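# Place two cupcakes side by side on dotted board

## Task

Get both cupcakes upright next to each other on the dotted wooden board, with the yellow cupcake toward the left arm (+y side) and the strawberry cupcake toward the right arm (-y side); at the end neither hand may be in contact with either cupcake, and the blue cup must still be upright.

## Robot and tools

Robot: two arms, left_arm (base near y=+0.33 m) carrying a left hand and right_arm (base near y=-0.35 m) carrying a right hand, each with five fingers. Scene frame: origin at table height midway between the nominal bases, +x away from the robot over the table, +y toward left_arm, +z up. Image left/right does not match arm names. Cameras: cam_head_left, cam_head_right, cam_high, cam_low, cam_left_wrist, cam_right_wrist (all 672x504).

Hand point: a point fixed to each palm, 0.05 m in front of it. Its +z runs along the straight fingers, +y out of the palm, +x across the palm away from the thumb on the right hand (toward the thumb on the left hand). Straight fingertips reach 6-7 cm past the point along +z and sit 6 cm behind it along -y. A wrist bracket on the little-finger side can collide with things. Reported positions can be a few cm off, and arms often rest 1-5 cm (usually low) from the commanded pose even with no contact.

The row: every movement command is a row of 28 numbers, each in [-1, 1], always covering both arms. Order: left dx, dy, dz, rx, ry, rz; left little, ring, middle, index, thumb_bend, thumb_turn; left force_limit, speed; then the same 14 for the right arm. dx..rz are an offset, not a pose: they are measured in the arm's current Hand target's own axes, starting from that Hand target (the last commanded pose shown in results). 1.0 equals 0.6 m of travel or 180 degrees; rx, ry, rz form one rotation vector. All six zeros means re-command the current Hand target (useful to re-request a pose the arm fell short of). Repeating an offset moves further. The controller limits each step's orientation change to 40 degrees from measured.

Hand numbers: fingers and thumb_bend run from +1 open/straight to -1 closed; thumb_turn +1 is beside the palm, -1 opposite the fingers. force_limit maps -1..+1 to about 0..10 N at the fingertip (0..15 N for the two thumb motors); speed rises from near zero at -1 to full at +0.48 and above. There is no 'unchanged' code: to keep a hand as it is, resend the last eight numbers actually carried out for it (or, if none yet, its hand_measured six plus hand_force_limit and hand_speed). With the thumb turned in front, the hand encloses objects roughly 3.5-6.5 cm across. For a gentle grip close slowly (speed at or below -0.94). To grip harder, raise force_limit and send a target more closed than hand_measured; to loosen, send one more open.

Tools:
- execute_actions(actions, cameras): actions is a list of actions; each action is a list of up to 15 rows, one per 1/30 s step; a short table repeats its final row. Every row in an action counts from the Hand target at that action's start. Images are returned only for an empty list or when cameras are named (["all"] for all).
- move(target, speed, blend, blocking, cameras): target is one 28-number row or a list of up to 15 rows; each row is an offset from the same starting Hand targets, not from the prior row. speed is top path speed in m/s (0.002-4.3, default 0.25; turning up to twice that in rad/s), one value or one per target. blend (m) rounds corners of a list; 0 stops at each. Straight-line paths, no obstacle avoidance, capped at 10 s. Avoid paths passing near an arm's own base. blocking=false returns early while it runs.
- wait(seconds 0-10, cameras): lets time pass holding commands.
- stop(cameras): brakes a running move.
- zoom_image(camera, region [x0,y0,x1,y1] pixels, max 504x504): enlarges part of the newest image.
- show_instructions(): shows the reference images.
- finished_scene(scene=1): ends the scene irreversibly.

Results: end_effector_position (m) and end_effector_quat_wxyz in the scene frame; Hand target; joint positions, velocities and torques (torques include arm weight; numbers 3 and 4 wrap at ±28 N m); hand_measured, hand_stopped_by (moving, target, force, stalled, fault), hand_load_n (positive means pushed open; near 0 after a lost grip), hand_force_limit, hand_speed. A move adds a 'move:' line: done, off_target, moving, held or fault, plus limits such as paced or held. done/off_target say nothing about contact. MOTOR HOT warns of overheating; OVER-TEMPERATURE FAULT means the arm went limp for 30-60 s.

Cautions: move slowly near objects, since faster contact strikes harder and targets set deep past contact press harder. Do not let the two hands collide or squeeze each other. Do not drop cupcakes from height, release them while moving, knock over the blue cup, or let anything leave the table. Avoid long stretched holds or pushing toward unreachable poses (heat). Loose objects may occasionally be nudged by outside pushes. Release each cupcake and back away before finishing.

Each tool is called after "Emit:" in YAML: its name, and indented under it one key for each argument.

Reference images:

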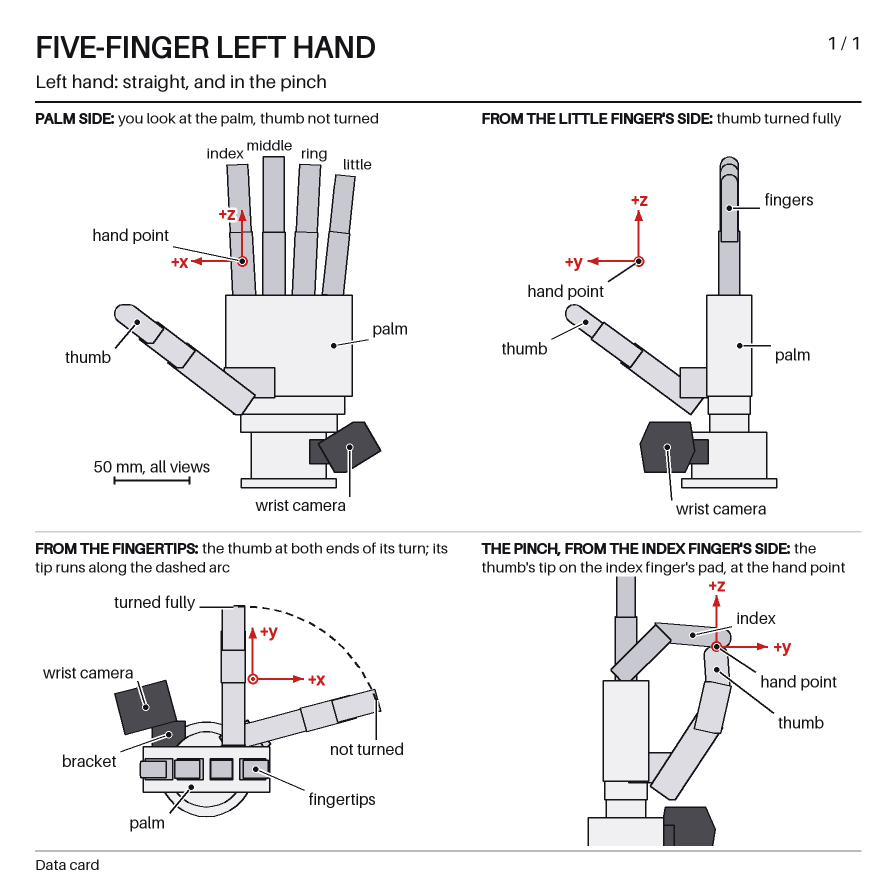

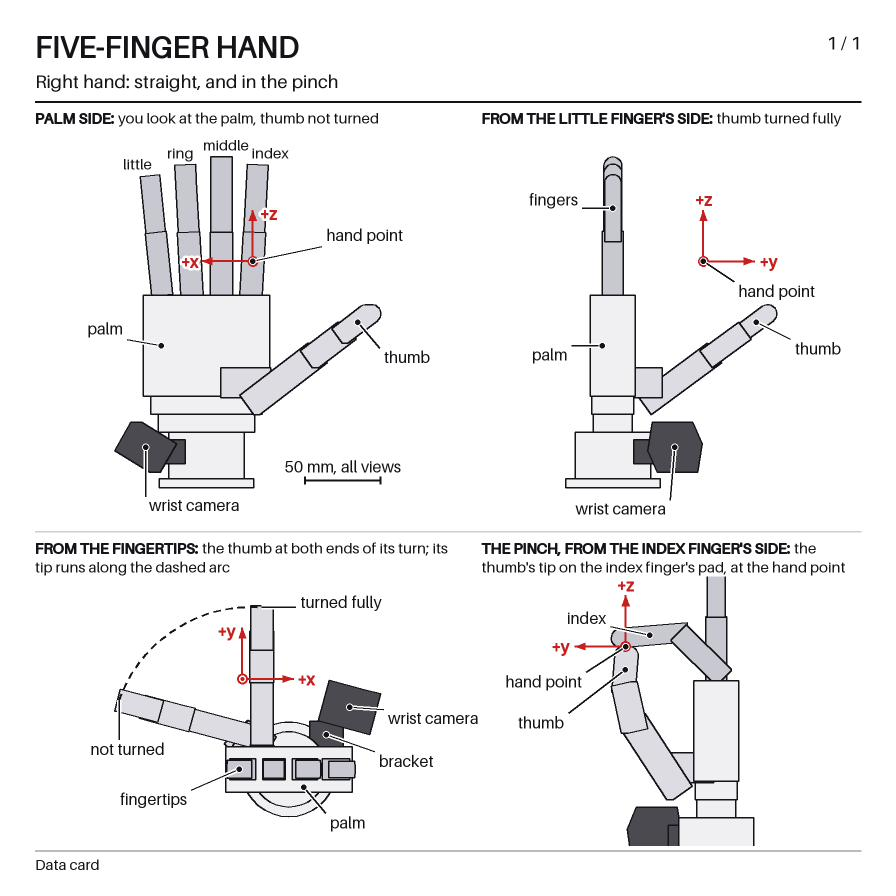

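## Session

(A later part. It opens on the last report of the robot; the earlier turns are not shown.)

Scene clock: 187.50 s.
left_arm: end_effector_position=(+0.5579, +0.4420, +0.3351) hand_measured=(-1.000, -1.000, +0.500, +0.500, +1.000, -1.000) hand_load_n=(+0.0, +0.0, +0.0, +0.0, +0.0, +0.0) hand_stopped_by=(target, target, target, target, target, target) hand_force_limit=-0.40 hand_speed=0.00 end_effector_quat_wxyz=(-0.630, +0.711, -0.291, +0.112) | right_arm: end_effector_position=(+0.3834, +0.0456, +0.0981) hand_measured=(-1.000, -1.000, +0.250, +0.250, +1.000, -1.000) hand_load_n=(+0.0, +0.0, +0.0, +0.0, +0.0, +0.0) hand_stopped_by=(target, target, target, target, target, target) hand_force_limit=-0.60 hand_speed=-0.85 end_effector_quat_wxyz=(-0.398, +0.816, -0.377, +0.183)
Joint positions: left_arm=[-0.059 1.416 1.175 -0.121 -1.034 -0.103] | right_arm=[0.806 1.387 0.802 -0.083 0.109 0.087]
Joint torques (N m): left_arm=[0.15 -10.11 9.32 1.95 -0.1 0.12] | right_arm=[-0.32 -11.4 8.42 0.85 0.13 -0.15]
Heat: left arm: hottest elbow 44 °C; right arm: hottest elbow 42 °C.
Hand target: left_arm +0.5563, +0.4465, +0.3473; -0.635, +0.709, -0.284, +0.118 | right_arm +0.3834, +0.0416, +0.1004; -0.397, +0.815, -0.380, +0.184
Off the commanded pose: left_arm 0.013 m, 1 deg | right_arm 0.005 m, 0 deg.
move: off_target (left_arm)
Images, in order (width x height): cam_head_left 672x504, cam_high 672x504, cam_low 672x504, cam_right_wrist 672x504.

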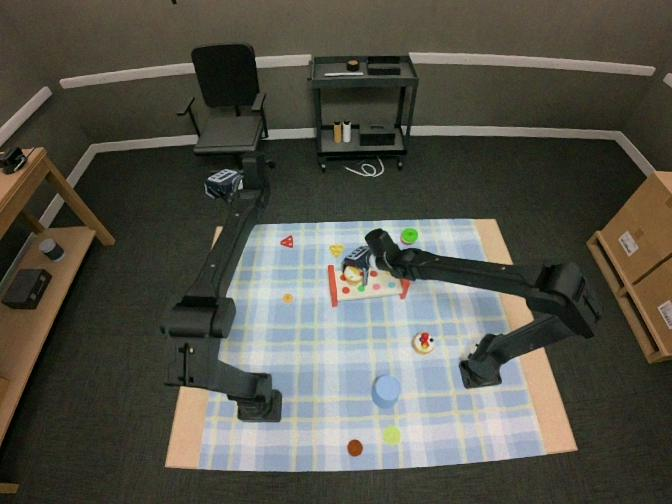

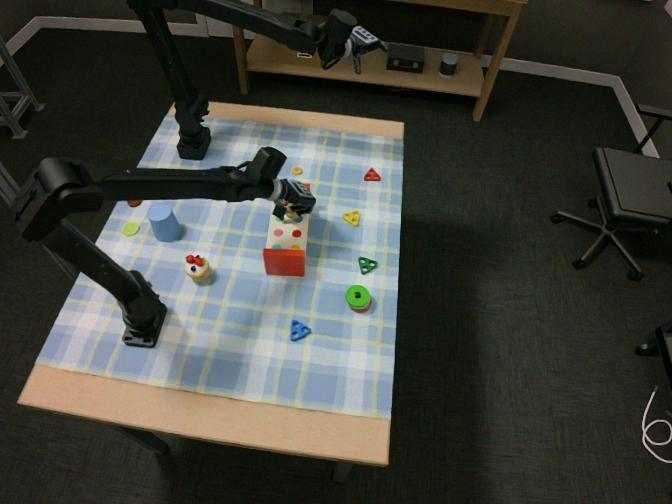

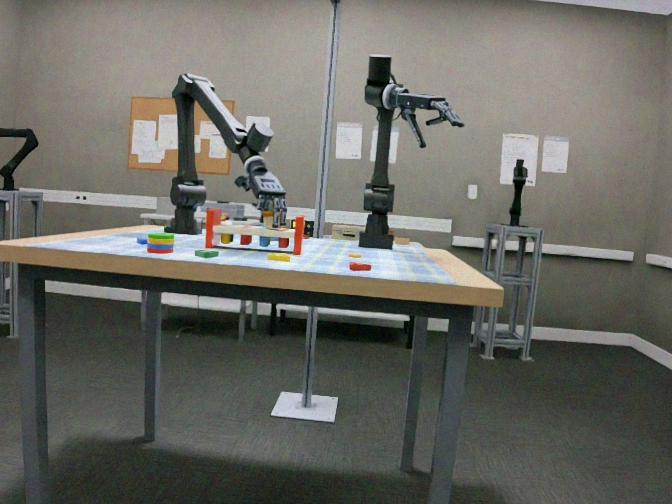

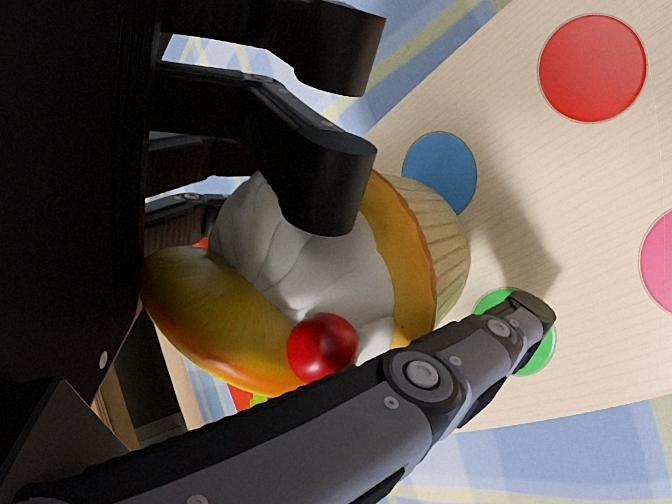

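Emit:
move:
  target: [0,0,0,0,0,0,-1,-1,0.5,0.5,1,-1,-0.4,0, 0,0,0,0,0,0,-1,-1,0.5,0.5,1,-1,-0.6,-0.85]
  cameras: ["cam_low","cam_right_wrist","cam_head_left","cam_high"]
  speed: 0.05

Emit:
zoom_image:
  camera: "cam_low"
  region: [210, 180, 310, 260]

Emit:
zoom_image:
  camera: "cam_head_left"
  region: [310, 230, 430, 330]

Scene clock: 191.47 s.
left_arm: end_effector_position=(+0.5579, +0.4420, +0.3351) hand_measured=(-1.000, -1.000, +0.500, +0.500, +1.000, -1.000) hand_load_n=(+0.0, +0.0, +0.0, +0.0, +0.0, +0.0) hand_stopped_by=(target, target, target, target, target, target) hand_force_limit=-0.40 hand_speed=0.00 end_effector_quat_wxyz=(-0.630, +0.711, -0.291, +0.112) | right_arm: end_effector_position=(+0.3834, +0.0455, +0.0980) hand_measured=(-1.000, -1.000, +0.500, +0.500, +1.000, -1.000) hand_load_n=(+0.0, +0.0, +0.0, +0.0, +0.0, +0.0) hand_stopped_by=(target, target, target, target, target, target) hand_force_limit=-0.60 hand_speed=-0.85 end_effector_quat_wxyz=(-0.398, +0.816, -0.377, +0.183)
Joint positions: left_arm=[-0.059 1.416 1.175 -0.121 -1.034 -0.103] | right_arm=[0.806 1.387 0.802 -0.083 0.11 0.087]
Joint torques (N m): left_arm=[0.21 -10.11 9.32 1.96 -0.1 0.12] | right_arm=[-0.44 -11.16 8.39 0.94 0.12 -0.16]
Heat: left arm: hottest elbow 44 °C; right arm: hottest elbow 41 °C.
Hand target: left_arm +0.5563, +0.4465, +0.3473; -0.635, +0.709, -0.284, +0.118 | right_arm +0.3835, +0.0416, +0.1004; -0.397, +0.815, -0.380, +0.185
Off the commanded pose: left_arm 0.013 m, 1 deg | right_arm 0.005 m, 0 deg.
move: off_target (left_arm)
Images, in order (width x height): cam_head_left 672x504, cam_high 672x504, cam_low 672x504, cam_right_wrist 672x504.

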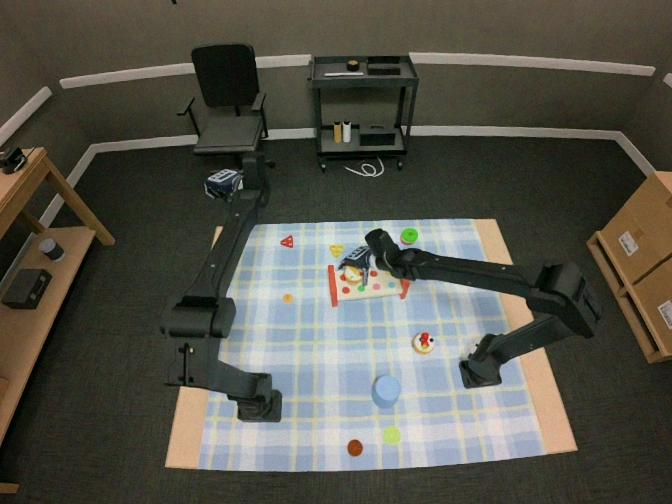

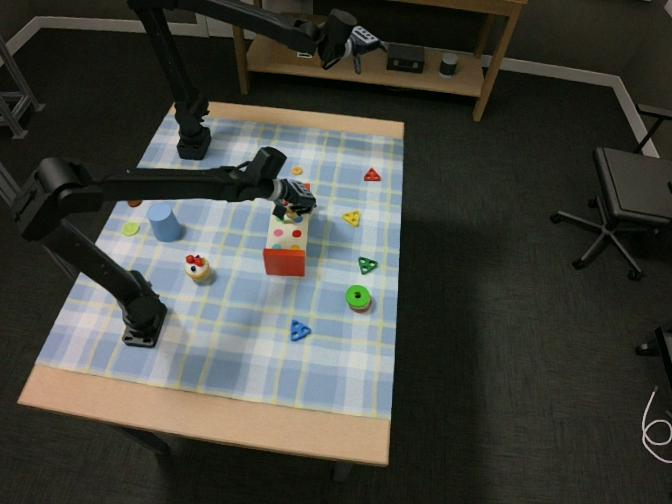

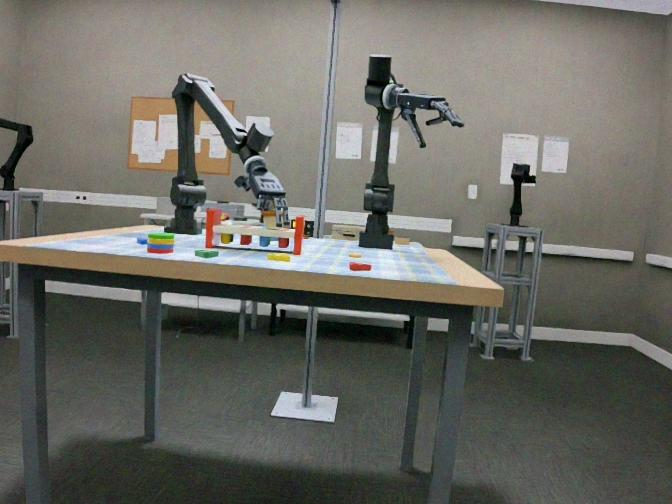

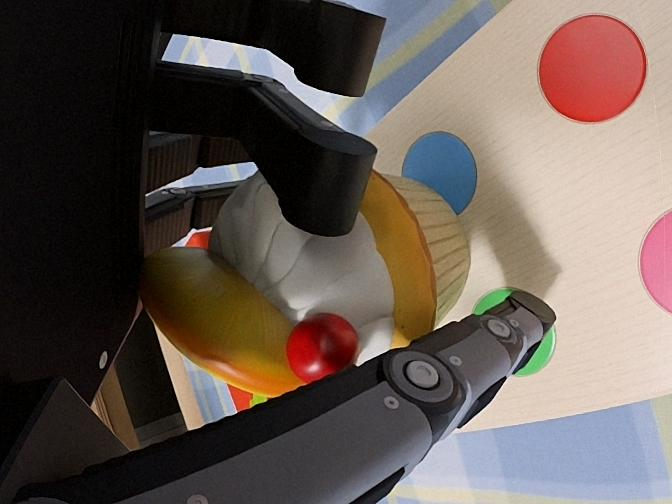

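Scaled by 5.040 from the camera's 672x504 image, which has a finer 960x720 frame.

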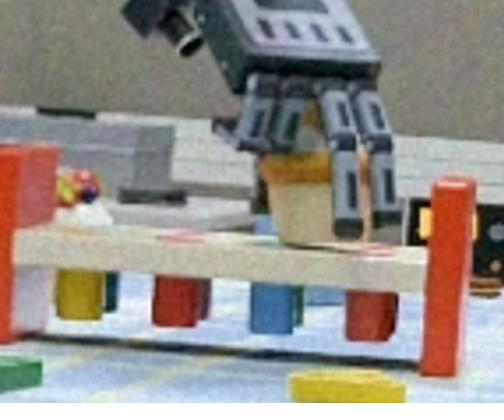

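Scaled by 4.200 from the camera's 672x504 image, which has a finer 960x720 frame.

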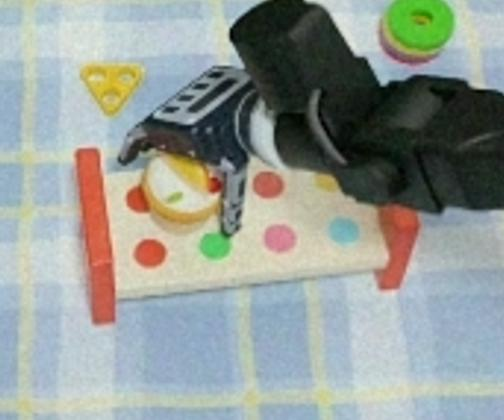

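Emit:
move:
  target: [0,0,0,0,0,0,-1,-1,0.5,0.5,1,-1,-0.4,0,0,-0.0197,-0.0154,0,0,0,-1,-1,0.5,0.5,1,-1,-0.6,-0.85]
  speed: 0.05
  cameras: ["cam_low","cam_head_left","cam_right_wrist"]

Scene clock: 204.97 s.
left_arm: end_effector_position=(+0.5579, +0.4420, +0.3351) hand_measured=(-1.000, -1.000, +0.500, +0.500, +1.000, -1.000) hand_load_n=(+0.0, +0.0, +0.0, +0.0, +0.0, +0.0) hand_stopped_by=(target, target, target, target, target, target) hand_force_limit=-0.40 hand_speed=0.00 end_effector_quat_wxyz=(-0.630, +0.711, -0.291, +0.112) | right_arm: end_effector_position=(+0.3779, +0.0393, +0.1016) hand_measured=(-1.000, -1.000, +0.500, +0.500, +1.000, -1.000) hand_load_n=(+0.0, +0.0, +0.0, +0.0, +0.0, +0.0) hand_stopped_by=(target, target, target, target, target, target) hand_force_limit=-0.60 hand_speed=-0.85 end_effector_quat_wxyz=(-0.389, +0.820, -0.378, +0.181)
Joint positions: left_arm=[-0.059 1.416 1.175 -0.121 -1.034 -0.103] | right_arm=[0.806 1.365 0.802 -0.126 0.11 0.087]
Joint torques (N m): left_arm=[0.15 -10.11 9.33 1.96 -0.1 0.12] | right_arm=[-0.32 -11.34 10.48 0.73 0.11 -0.15]
Heat: left arm: hottest elbow 44 °C; right arm: hottest elbow 40 °C.
Hand target: left_arm +0.5563, +0.4465, +0.3473; -0.635, +0.709, -0.284, +0.118 | right_arm +0.3835, +0.0416, +0.1155; -0.397, +0.815, -0.380, +0.185
Off the commanded pose: left_arm 0.013 m, 1 deg | right_arm 0.015 m, 1 deg.
move: off_target (left_arm, right_arm)
Images, in order (width x height): cam_head_left 672x504, cam_low 672x504, cam_right_wrist 672x504.

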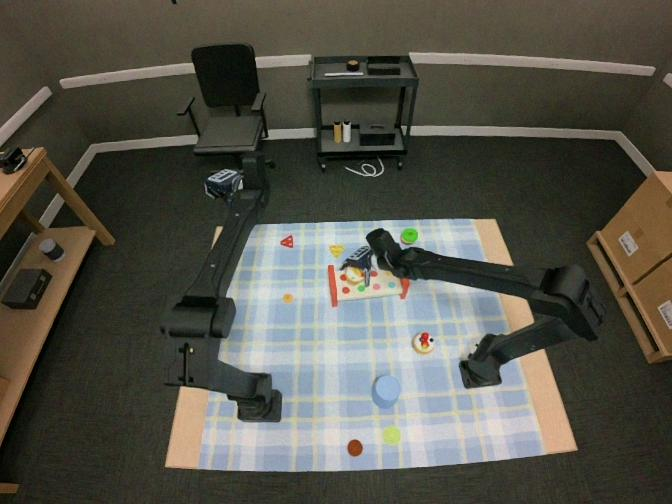

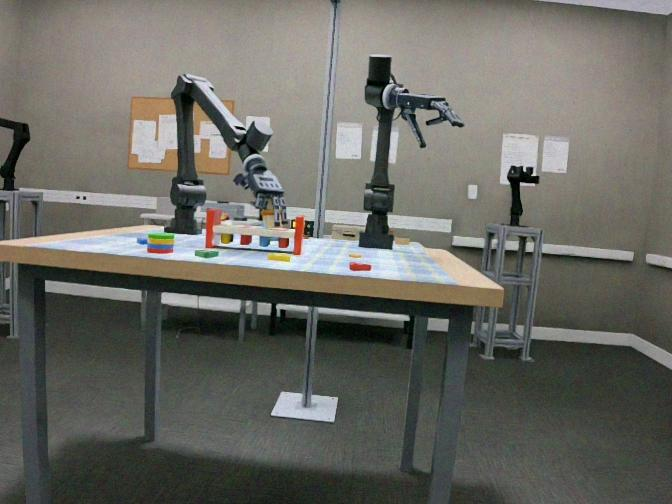

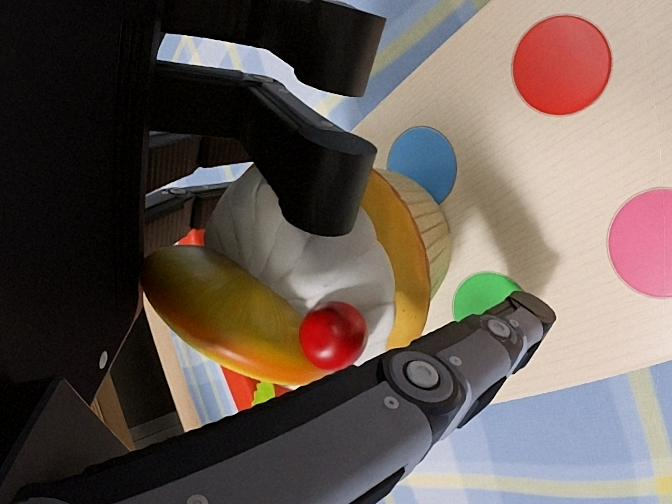

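Emit:
zoom_image:
  camera: "cam_low"
  region: [210, 180, 310, 260]

Emit:
zoom_image:
  camera: "cam_head_left"
  region: [310, 220, 430, 320]

Scaled by 5.040 from the camera's 672x504 image, which has a finer 960x720 frame.

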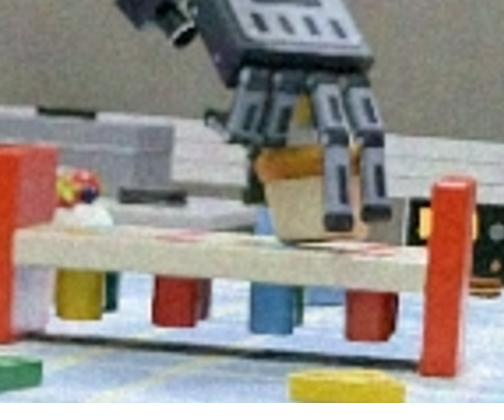

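Scaled by 4.200 from the camera's 672x504 image, which has a finer 960x720 frame.

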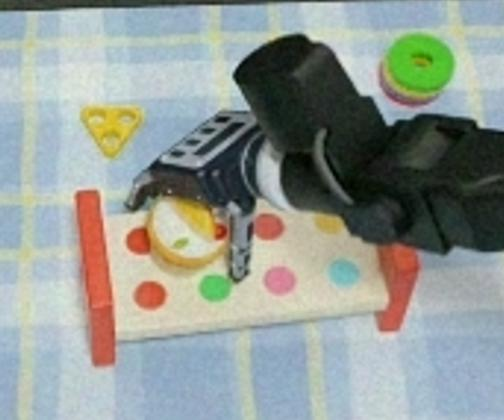

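Emit:
wait:
  seconds: 0.1
  cameras: ["cam_high","cam_left_wrist"]

Emit:
zoom_image:
  camera: "cam_high"
  region: [260, 120, 400, 225]

Scene clock: 210.13 s.
left_arm: end_effector_position=(+0.5579, +0.4420, +0.3351) hand_measured=(-1.000, -1.000, +0.500, +0.500, +1.000, -1.000) hand_load_n=(+0.0, +0.0, +0.0, +0.0, +0.0, +0.0) hand_stopped_by=(target, target, target, target, target, target) hand_force_limit=-0.40 hand_speed=0.00 end_effector_quat_wxyz=(-0.630, +0.711, -0.291, +0.112) | right_arm: end_effector_position=(+0.3779, +0.0393, +0.1016) hand_measured=(-1.000, -1.000, +0.500, +0.500, +1.000, -1.000) hand_load_n=(+0.0, +0.0, +0.0, +0.0, +0.0, +0.0) hand_stopped_by=(target, target, target, target, target, target) hand_force_limit=-0.60 hand_speed=-0.85 end_effector_quat_wxyz=(-0.389, +0.820, -0.378, +0.181)
Joint positions: left_arm=[-0.059 1.416 1.175 -0.121 -1.034 -0.103] | right_arm=[0.806 1.365 0.802 -0.126 0.11 0.087]
Joint torques (N m): left_arm=[0.15 -10.11 9.33 1.96 -0.1 0.12] | right_arm=[-0.21 -11.34 10.45 0.72 0.11 -0.15]
Heat: left arm: hottest elbow 44 °C; right arm: hottest elbow 40 °C.
Hand target: left_arm +0.5563, +0.4465, +0.3473; -0.635, +0.709, -0.284, +0.118 | right_arm +0.3835, +0.0416, +0.1155; -0.397, +0.815, -0.380, +0.185
Off the commanded pose: left_arm 0.013 m, 1 deg | right_arm 0.015 m, 1 deg.
wait: 0.10 s; at rest from the start
Images, in order (width x height): cam_high 672x504, cam_left_wrist 672x504.

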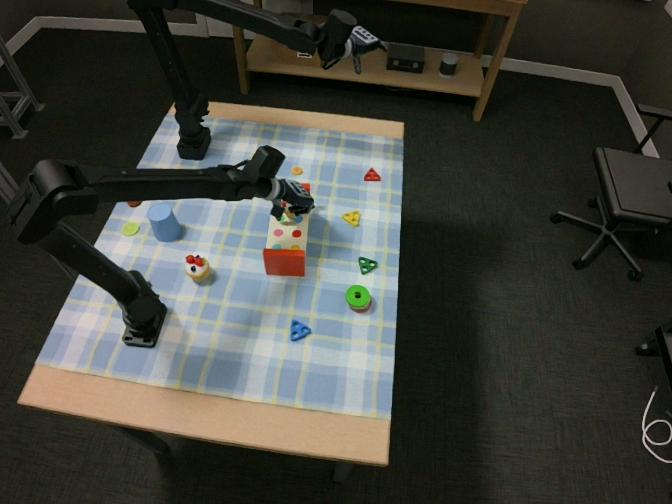

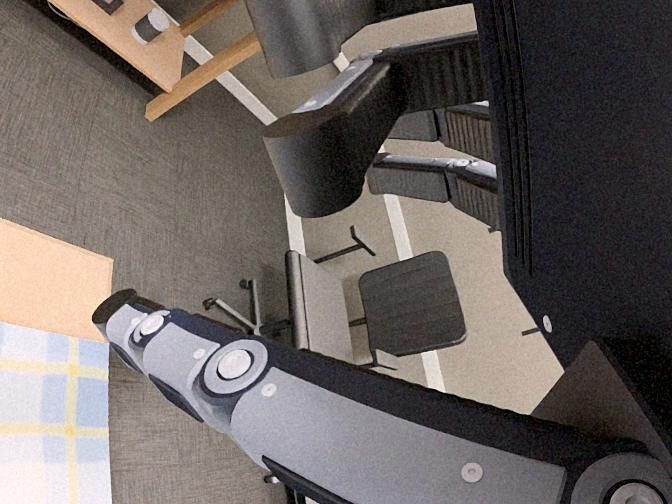

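Scaled by 3.600 from the camera's 672x504 image, which has a finer 960x720 frame.

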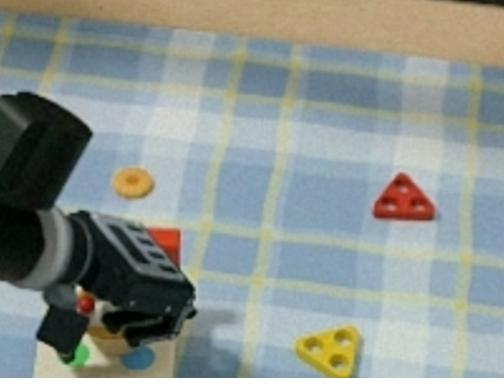

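Emit:
move:
  target: [0,0,0,0,0,0,-1,-1,0.5,0.5,1,-1,-0.4,0,0,-0.0197,-0.0154,0,0,0,-1,-1,0.5,0.5,1,-1,-0.6,-0.85]
  speed: 0.05
  cameras: ["cam_low","cam_head_left","cam_right_wrist"]

Emit:
zoom_image:
  camera: "cam_low"
  region: [210, 180, 310, 260]

Emit:
zoom_image:
  camera: "cam_head_left"
  region: [310, 220, 430, 320]

Scene clock: 214.33 s.
left_arm: end_effector_position=(+0.5579, +0.4420, +0.3351) hand_measured=(-1.000, -1.000, +0.500, +0.500, +1.000, -1.000) hand_load_n=(+0.0, +0.0, +0.0, +0.0, +0.0, +0.0) hand_stopped_by=(target, target, target, target, target, target) hand_force_limit=-0.40 hand_speed=0.00 end_effector_quat_wxyz=(-0.630, +0.711, -0.291, +0.112) | right_arm: end_effector_position=(+0.3715, +0.0320, +0.1046) hand_measured=(-1.000, -1.000, +0.500, +0.500, +1.000, -1.000) hand_load_n=(+0.0, +0.0, +0.0, +0.0, +0.0, +0.0) hand_stopped_by=(target, target, target, target, target, target) hand_force_limit=-0.60 hand_speed=-0.85 end_effector_quat_wxyz=(-0.379, +0.825, -0.379, +0.178)
Joint positions: left_arm=[-0.059 1.416 1.175 -0.121 -1.034 -0.103] | right_arm=[0.806 1.341 0.802 -0.174 0.11 0.087]
Joint torques (N m): left_arm=[0.15 -10.11 9.33 1.96 -0.1 0.12] | right_arm=[-0.26 -11.05 12.56 0.76 0.11 -0.16]
Heat: left arm: hottest elbow 44 °C; right arm: hottest elbow 40 °C.
Hand target: left_arm +0.5563, +0.4465, +0.3473; -0.635, +0.709, -0.284, +0.118 | right_arm +0.3835, +0.0416, +0.1304; -0.397, +0.815, -0.380, +0.185
Off the commanded pose: left_arm 0.013 m, 1 deg | right_arm 0.030 m, 3 deg.
move: off_target (left_arm, right_arm)
Images, in order (width x height): cam_head_left 672x504, cam_low 672x504, cam_right_wrist 672x504.

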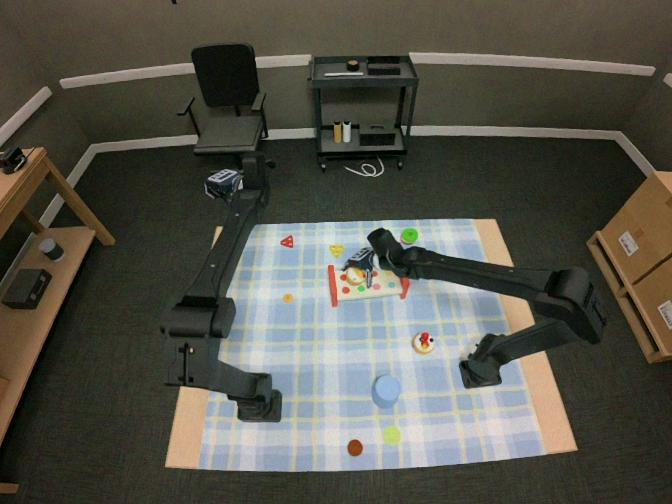

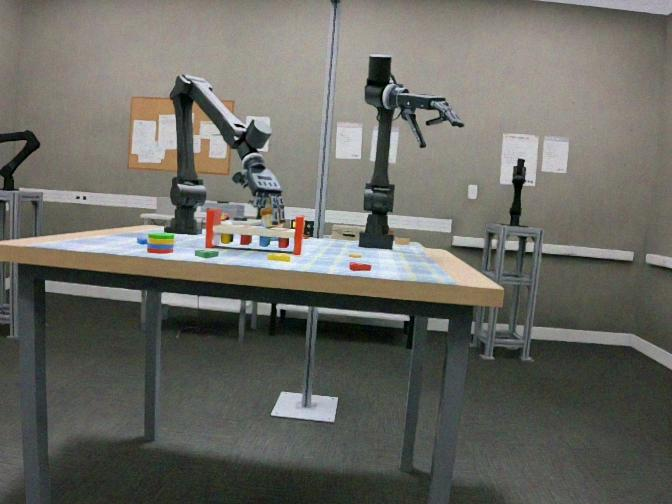

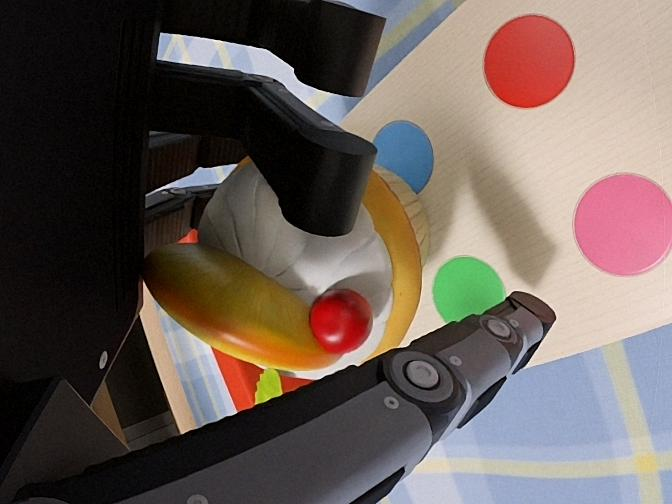

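Scaled by 5.040 from the camera's 672x504 image, which has a finer 960x720 frame.

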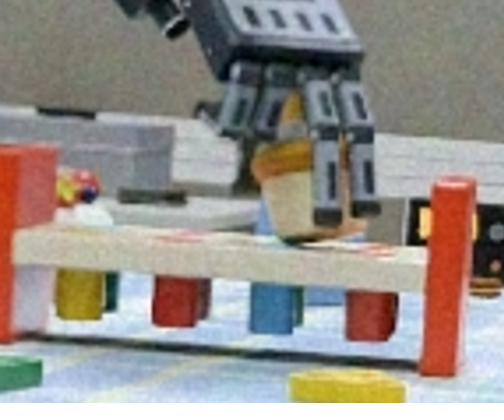

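Scaled by 4.200 from the camera's 672x504 image, which has a finer 960x720 frame.

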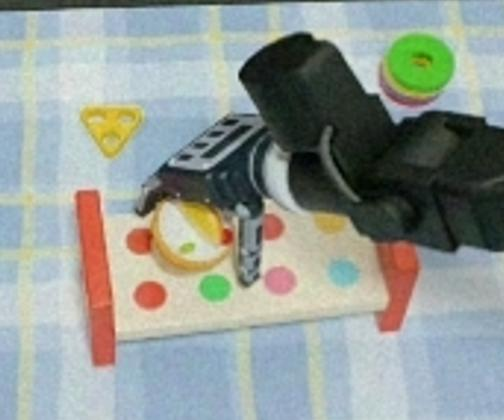

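Emit:
move:
  target: [0,0,0,0,0,0,-1,-1,0.5,0.5,1,-1,-0.4,0,0,0,0,0,0,0,-1,-1,1,1,1,-1,-0.6,-0.6]
  speed: 0.05
  cameras: ["cam_low","cam_head_left","cam_right_wrist"]

Emit:
zoom_image:
  camera: "cam_low"
  region: [210, 180, 310, 260]

Scene clock: 219.43 s.
left_arm: end_effector_position=(+0.5579, +0.4420, +0.3351) hand_measured=(-1.000, -1.000, +0.500, +0.500, +1.000, -1.000) hand_load_n=(+0.0, +0.0, +0.0, +0.0, +0.0, +0.0) hand_stopped_by=(target, target, target, target, target, target) hand_force_limit=-0.40 hand_speed=0.00 end_effector_quat_wxyz=(-0.630, +0.711, -0.291, +0.112) | right_arm: end_effector_position=(+0.3715, +0.0320, +0.1046) hand_measured=(-1.000, -1.000, +1.000, +1.000, +1.000, -1.000) hand_load_n=(+0.0, +0.0, -0.5, +0.0, +0.0, +0.0) hand_stopped_by=(target, target, target, target, target, target) hand_force_limit=-0.60 hand_speed=-0.60 end_effector_quat_wxyz=(-0.379, +0.825, -0.379, +0.178)
Joint positions: left_arm=[-0.059 1.416 1.175 -0.121 -1.034 -0.103] | right_arm=[0.806 1.341 0.802 -0.174 0.11 0.087]
Joint torques (N m): left_arm=[0.21 -10.11 9.32 1.96 -0.1 0.12] | right_arm=[-0.26 -11.16 12.62 0.8 0.11 -0.15]
Heat: left arm: hottest elbow 44 °C; right arm: hottest elbow 40 °C.
Hand target: left_arm +0.5563, +0.4465, +0.3473; -0.635, +0.709, -0.284, +0.118 | right_arm +0.3835, +0.0416, +0.1304; -0.397, +0.815, -0.380, +0.185
Off the commanded pose: left_arm 0.013 m, 1 deg | right_arm 0.030 m, 3 deg.
move: off_target (left_arm, right_arm)
Images, in order (width x height): cam_head_left 672x504, cam_low 672x504, cam_right_wrist 672x504.

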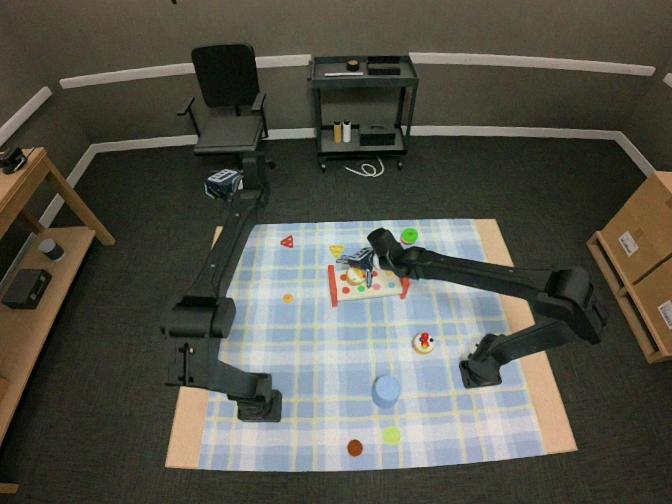

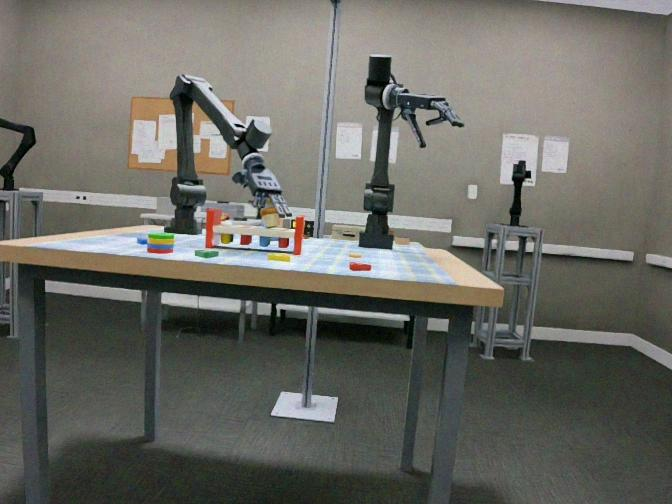

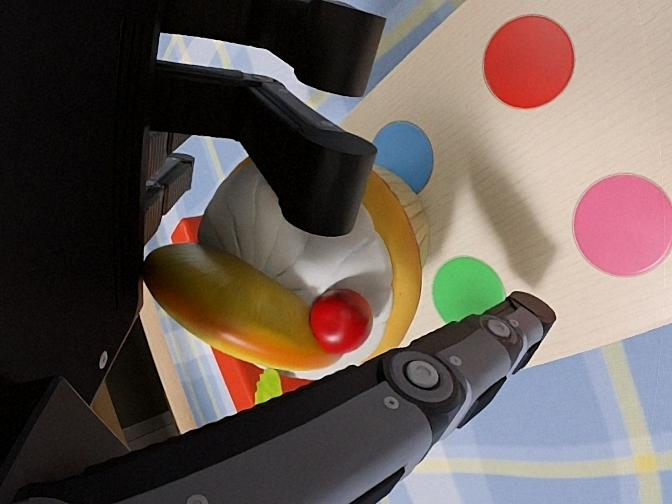

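Scaled by 5.040 from the camera's 672x504 image, which has a finer 960x720 frame.

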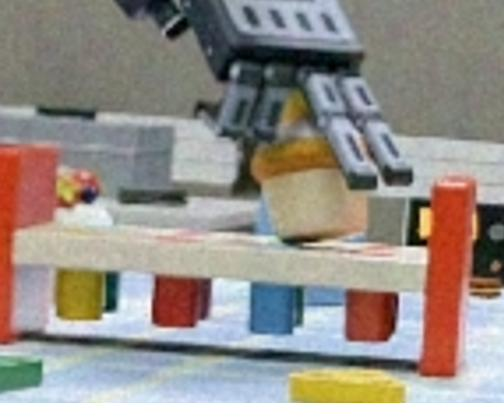

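Emit:
move:
  target: [0,0,0,0,0,0,-1,-1,0.5,0.5,1,-1,-0.4,0,0,-0.0365,-0.0074,0,0,0,-1,-1,1,1,1,-1,-0.6,-0.6]
  speed: 0.05
  cameras: ["cam_low","cam_right_wrist"]

Emit:
zoom_image:
  camera: "cam_low"
  region: [210, 180, 310, 260]

Scene clock: 236.40 s.
left_arm: end_effector_position=(+0.5579, +0.4420, +0.3351) hand_measured=(-1.000, -1.000, +0.500, +0.500, +1.000, -1.000) hand_load_n=(+0.0, +0.0, +0.0, +0.0, +0.0, +0.0) hand_stopped_by=(target, target, target, target, target, target) hand_force_limit=-0.40 hand_speed=0.00 end_effector_quat_wxyz=(-0.630, +0.711, -0.291, +0.112) | right_arm: end_effector_position=(+0.3755, +0.0366, +0.1193) hand_measured=(-1.000, -1.000, +1.000, +1.000, +1.000, -1.000) hand_load_n=(+0.0, +0.0, +0.0, +0.0, +0.0, +0.0) hand_stopped_by=(target, target, target, target, target, target) hand_force_limit=-0.60 hand_speed=-0.60 end_effector_quat_wxyz=(-0.374, +0.828, -0.380, +0.176)
Joint positions: left_arm=[-0.059 1.416 1.175 -0.121 -1.034 -0.103] | right_arm=[0.806 1.339 0.85 -0.235 0.11 0.087]
Joint torques (N m): left_arm=[0.09 -10.05 9.32 1.96 -0.1 0.12] | right_arm=[-0.67 -11.22 13.59 0.83 0.02 -0.18]
Heat: left arm: hottest elbow 44 °C; right arm: hottest elbow 41 °C.
Hand target: left_arm +0.5563, +0.4465, +0.3473; -0.635, +0.709, -0.284, +0.118 | right_arm +0.3912, +0.0480, +0.1503; -0.397, +0.815, -0.380, +0.185
Off the commanded pose: left_arm 0.013 m, 1 deg | right_arm 0.037 m, 3 deg.
move: off_target (left_arm, right_arm)
Images, in order (width x height): cam_low 672x504, cam_right_wrist 672x504.

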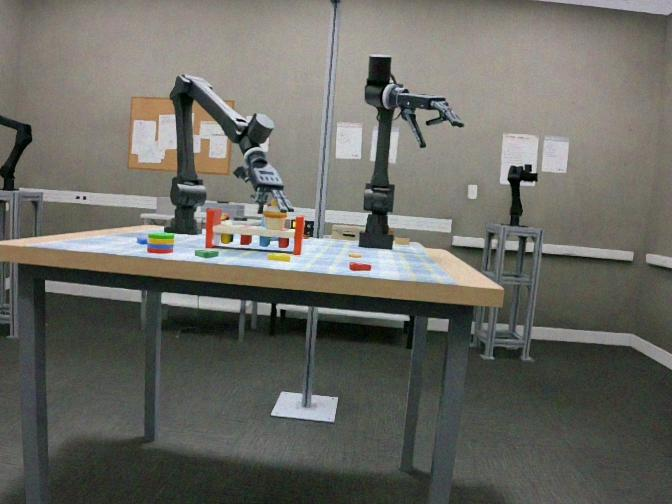

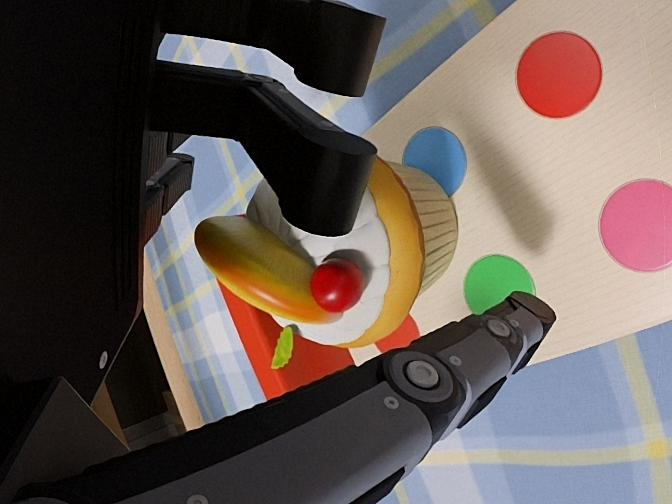

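Scaled by 5.040 from the camera's 672x504 image, which has a finer 960x720 frame.

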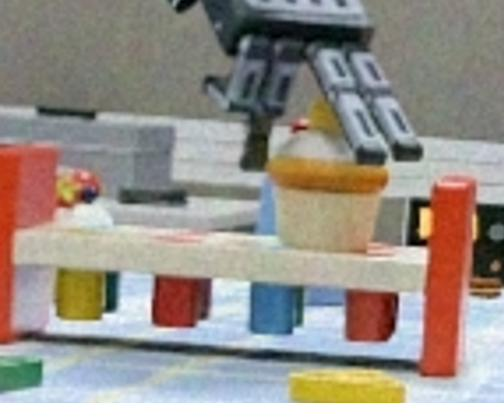

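Emit:
move:
  target: [0,0,0,0,0,0,-1,-1,0.5,0.5,1,-1,-0.4,0,0,-0.0394,-0.0308,0,0,0,-1,-1,1,1,1,-1,-0.6,-0.6]
  speed: 0.08
  cameras: ["cam_low","cam_right_wrist","cam_head_left","cam_high"]

Emit:
zoom_image:
  camera: "cam_head_left"
  region: [310, 220, 430, 320]

Emit:
zoom_image:
  camera: "cam_low"
  region: [210, 180, 310, 260]

Scene clock: 241.30 s.
left_arm: end_effector_position=(+0.5579, +0.4420, +0.3351) hand_measured=(-1.000, -1.000, +0.500, +0.500, +1.000, -1.000) hand_load_n=(-0.5, +0.0, +0.0, +0.0, +0.0, +0.0) hand_stopped_by=(target, target, target, target, target, target) hand_force_limit=-0.40 hand_speed=0.00 end_effector_quat_wxyz=(-0.630, +0.711, -0.291, +0.112) | right_arm: end_effector_position=(+0.3767, +0.0379, +0.1488) hand_measured=(-1.000, -1.000, +1.000, +1.000, +1.000, -1.000) hand_load_n=(+0.0, +0.0, +0.0, +0.0, +0.0, +0.0) hand_stopped_by=(target, target, target, target, target, target) hand_force_limit=-0.60 hand_speed=-0.60 end_effector_quat_wxyz=(-0.374, +0.827, -0.380, +0.176)
Joint positions: left_arm=[-0.059 1.416 1.175 -0.121 -1.034 -0.103] | right_arm=[0.806 1.306 0.905 -0.323 0.11 0.087]
Joint torques (N m): left_arm=[0.15 -10.11 9.32 1.96 -0.1 0.12] | right_arm=[-0.67 -11.11 13.91 0.9 0.02 -0.18]
Heat: left arm: hottest elbow 44 °C; right arm: hottest elbow 42 °C.
Hand target: left_arm +0.5563, +0.4465, +0.3473; -0.635, +0.709, -0.284, +0.118 | right_arm +0.3912, +0.0479, +0.1803; -0.397, +0.815, -0.380, +0.185
Off the commanded pose: left_arm 0.013 m, 1 deg | right_arm 0.036 m, 3 deg.
move: off_target (left_arm, right_arm)
Images, in order (width x height): cam_head_left 672x504, cam_high 672x504, cam_low 672x504, cam_right_wrist 672x504.

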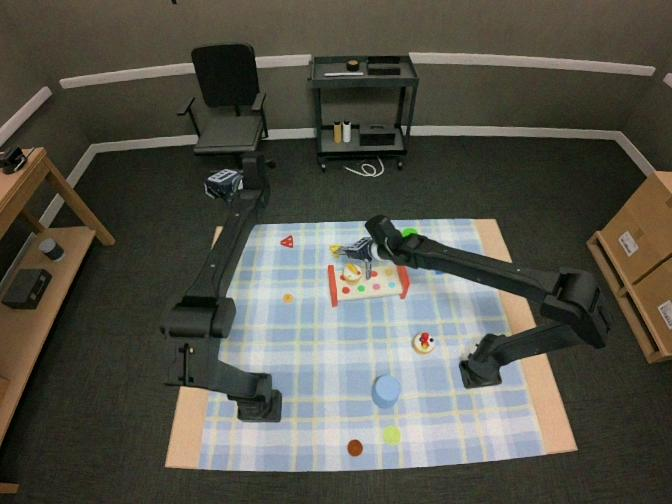

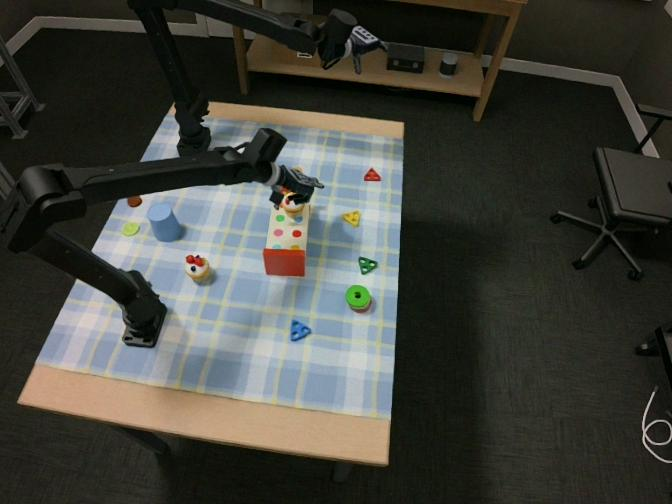

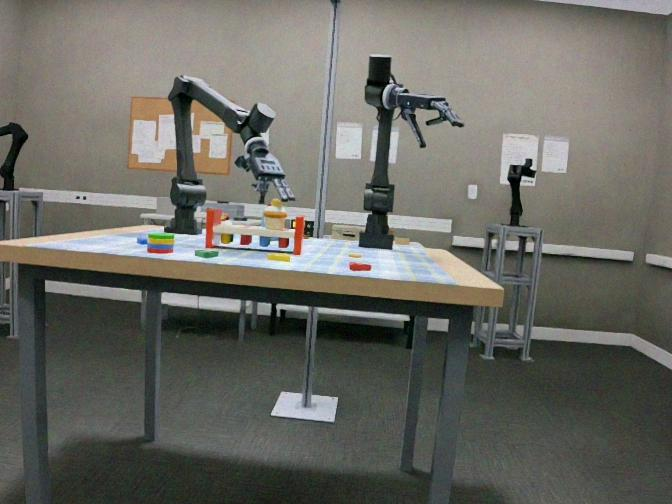

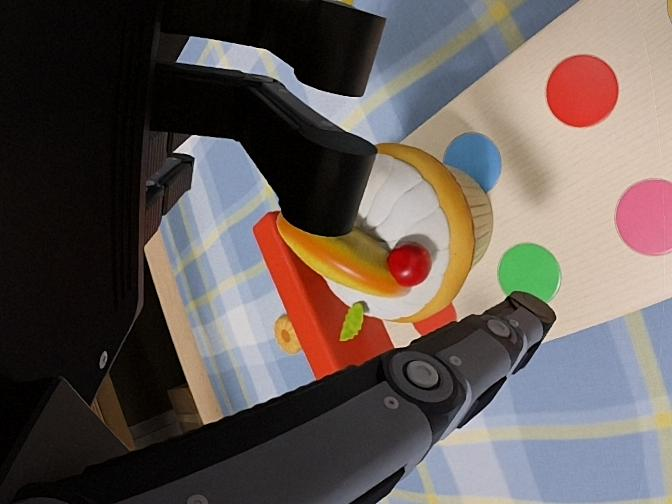

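Scaled by 4.200 from the camera's 672x504 image, which has a finer 960x720 frame.

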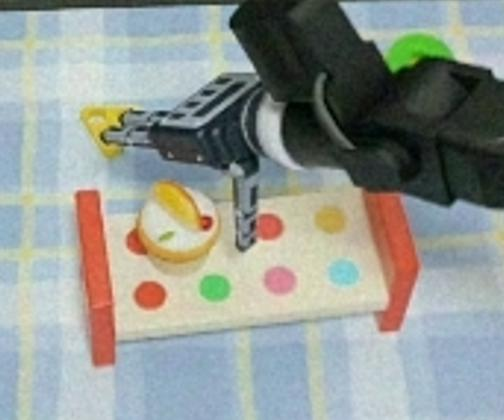

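Scaled by 5.040 from the camera's 672x504 image, which has a finer 960x720 frame.

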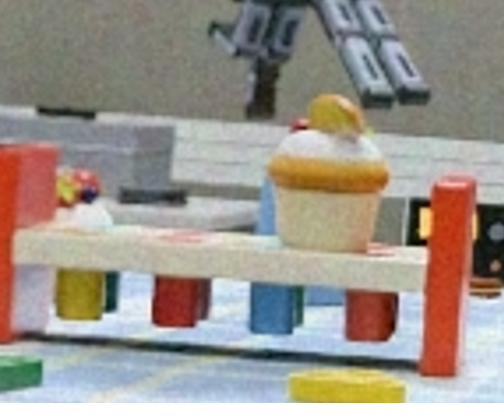

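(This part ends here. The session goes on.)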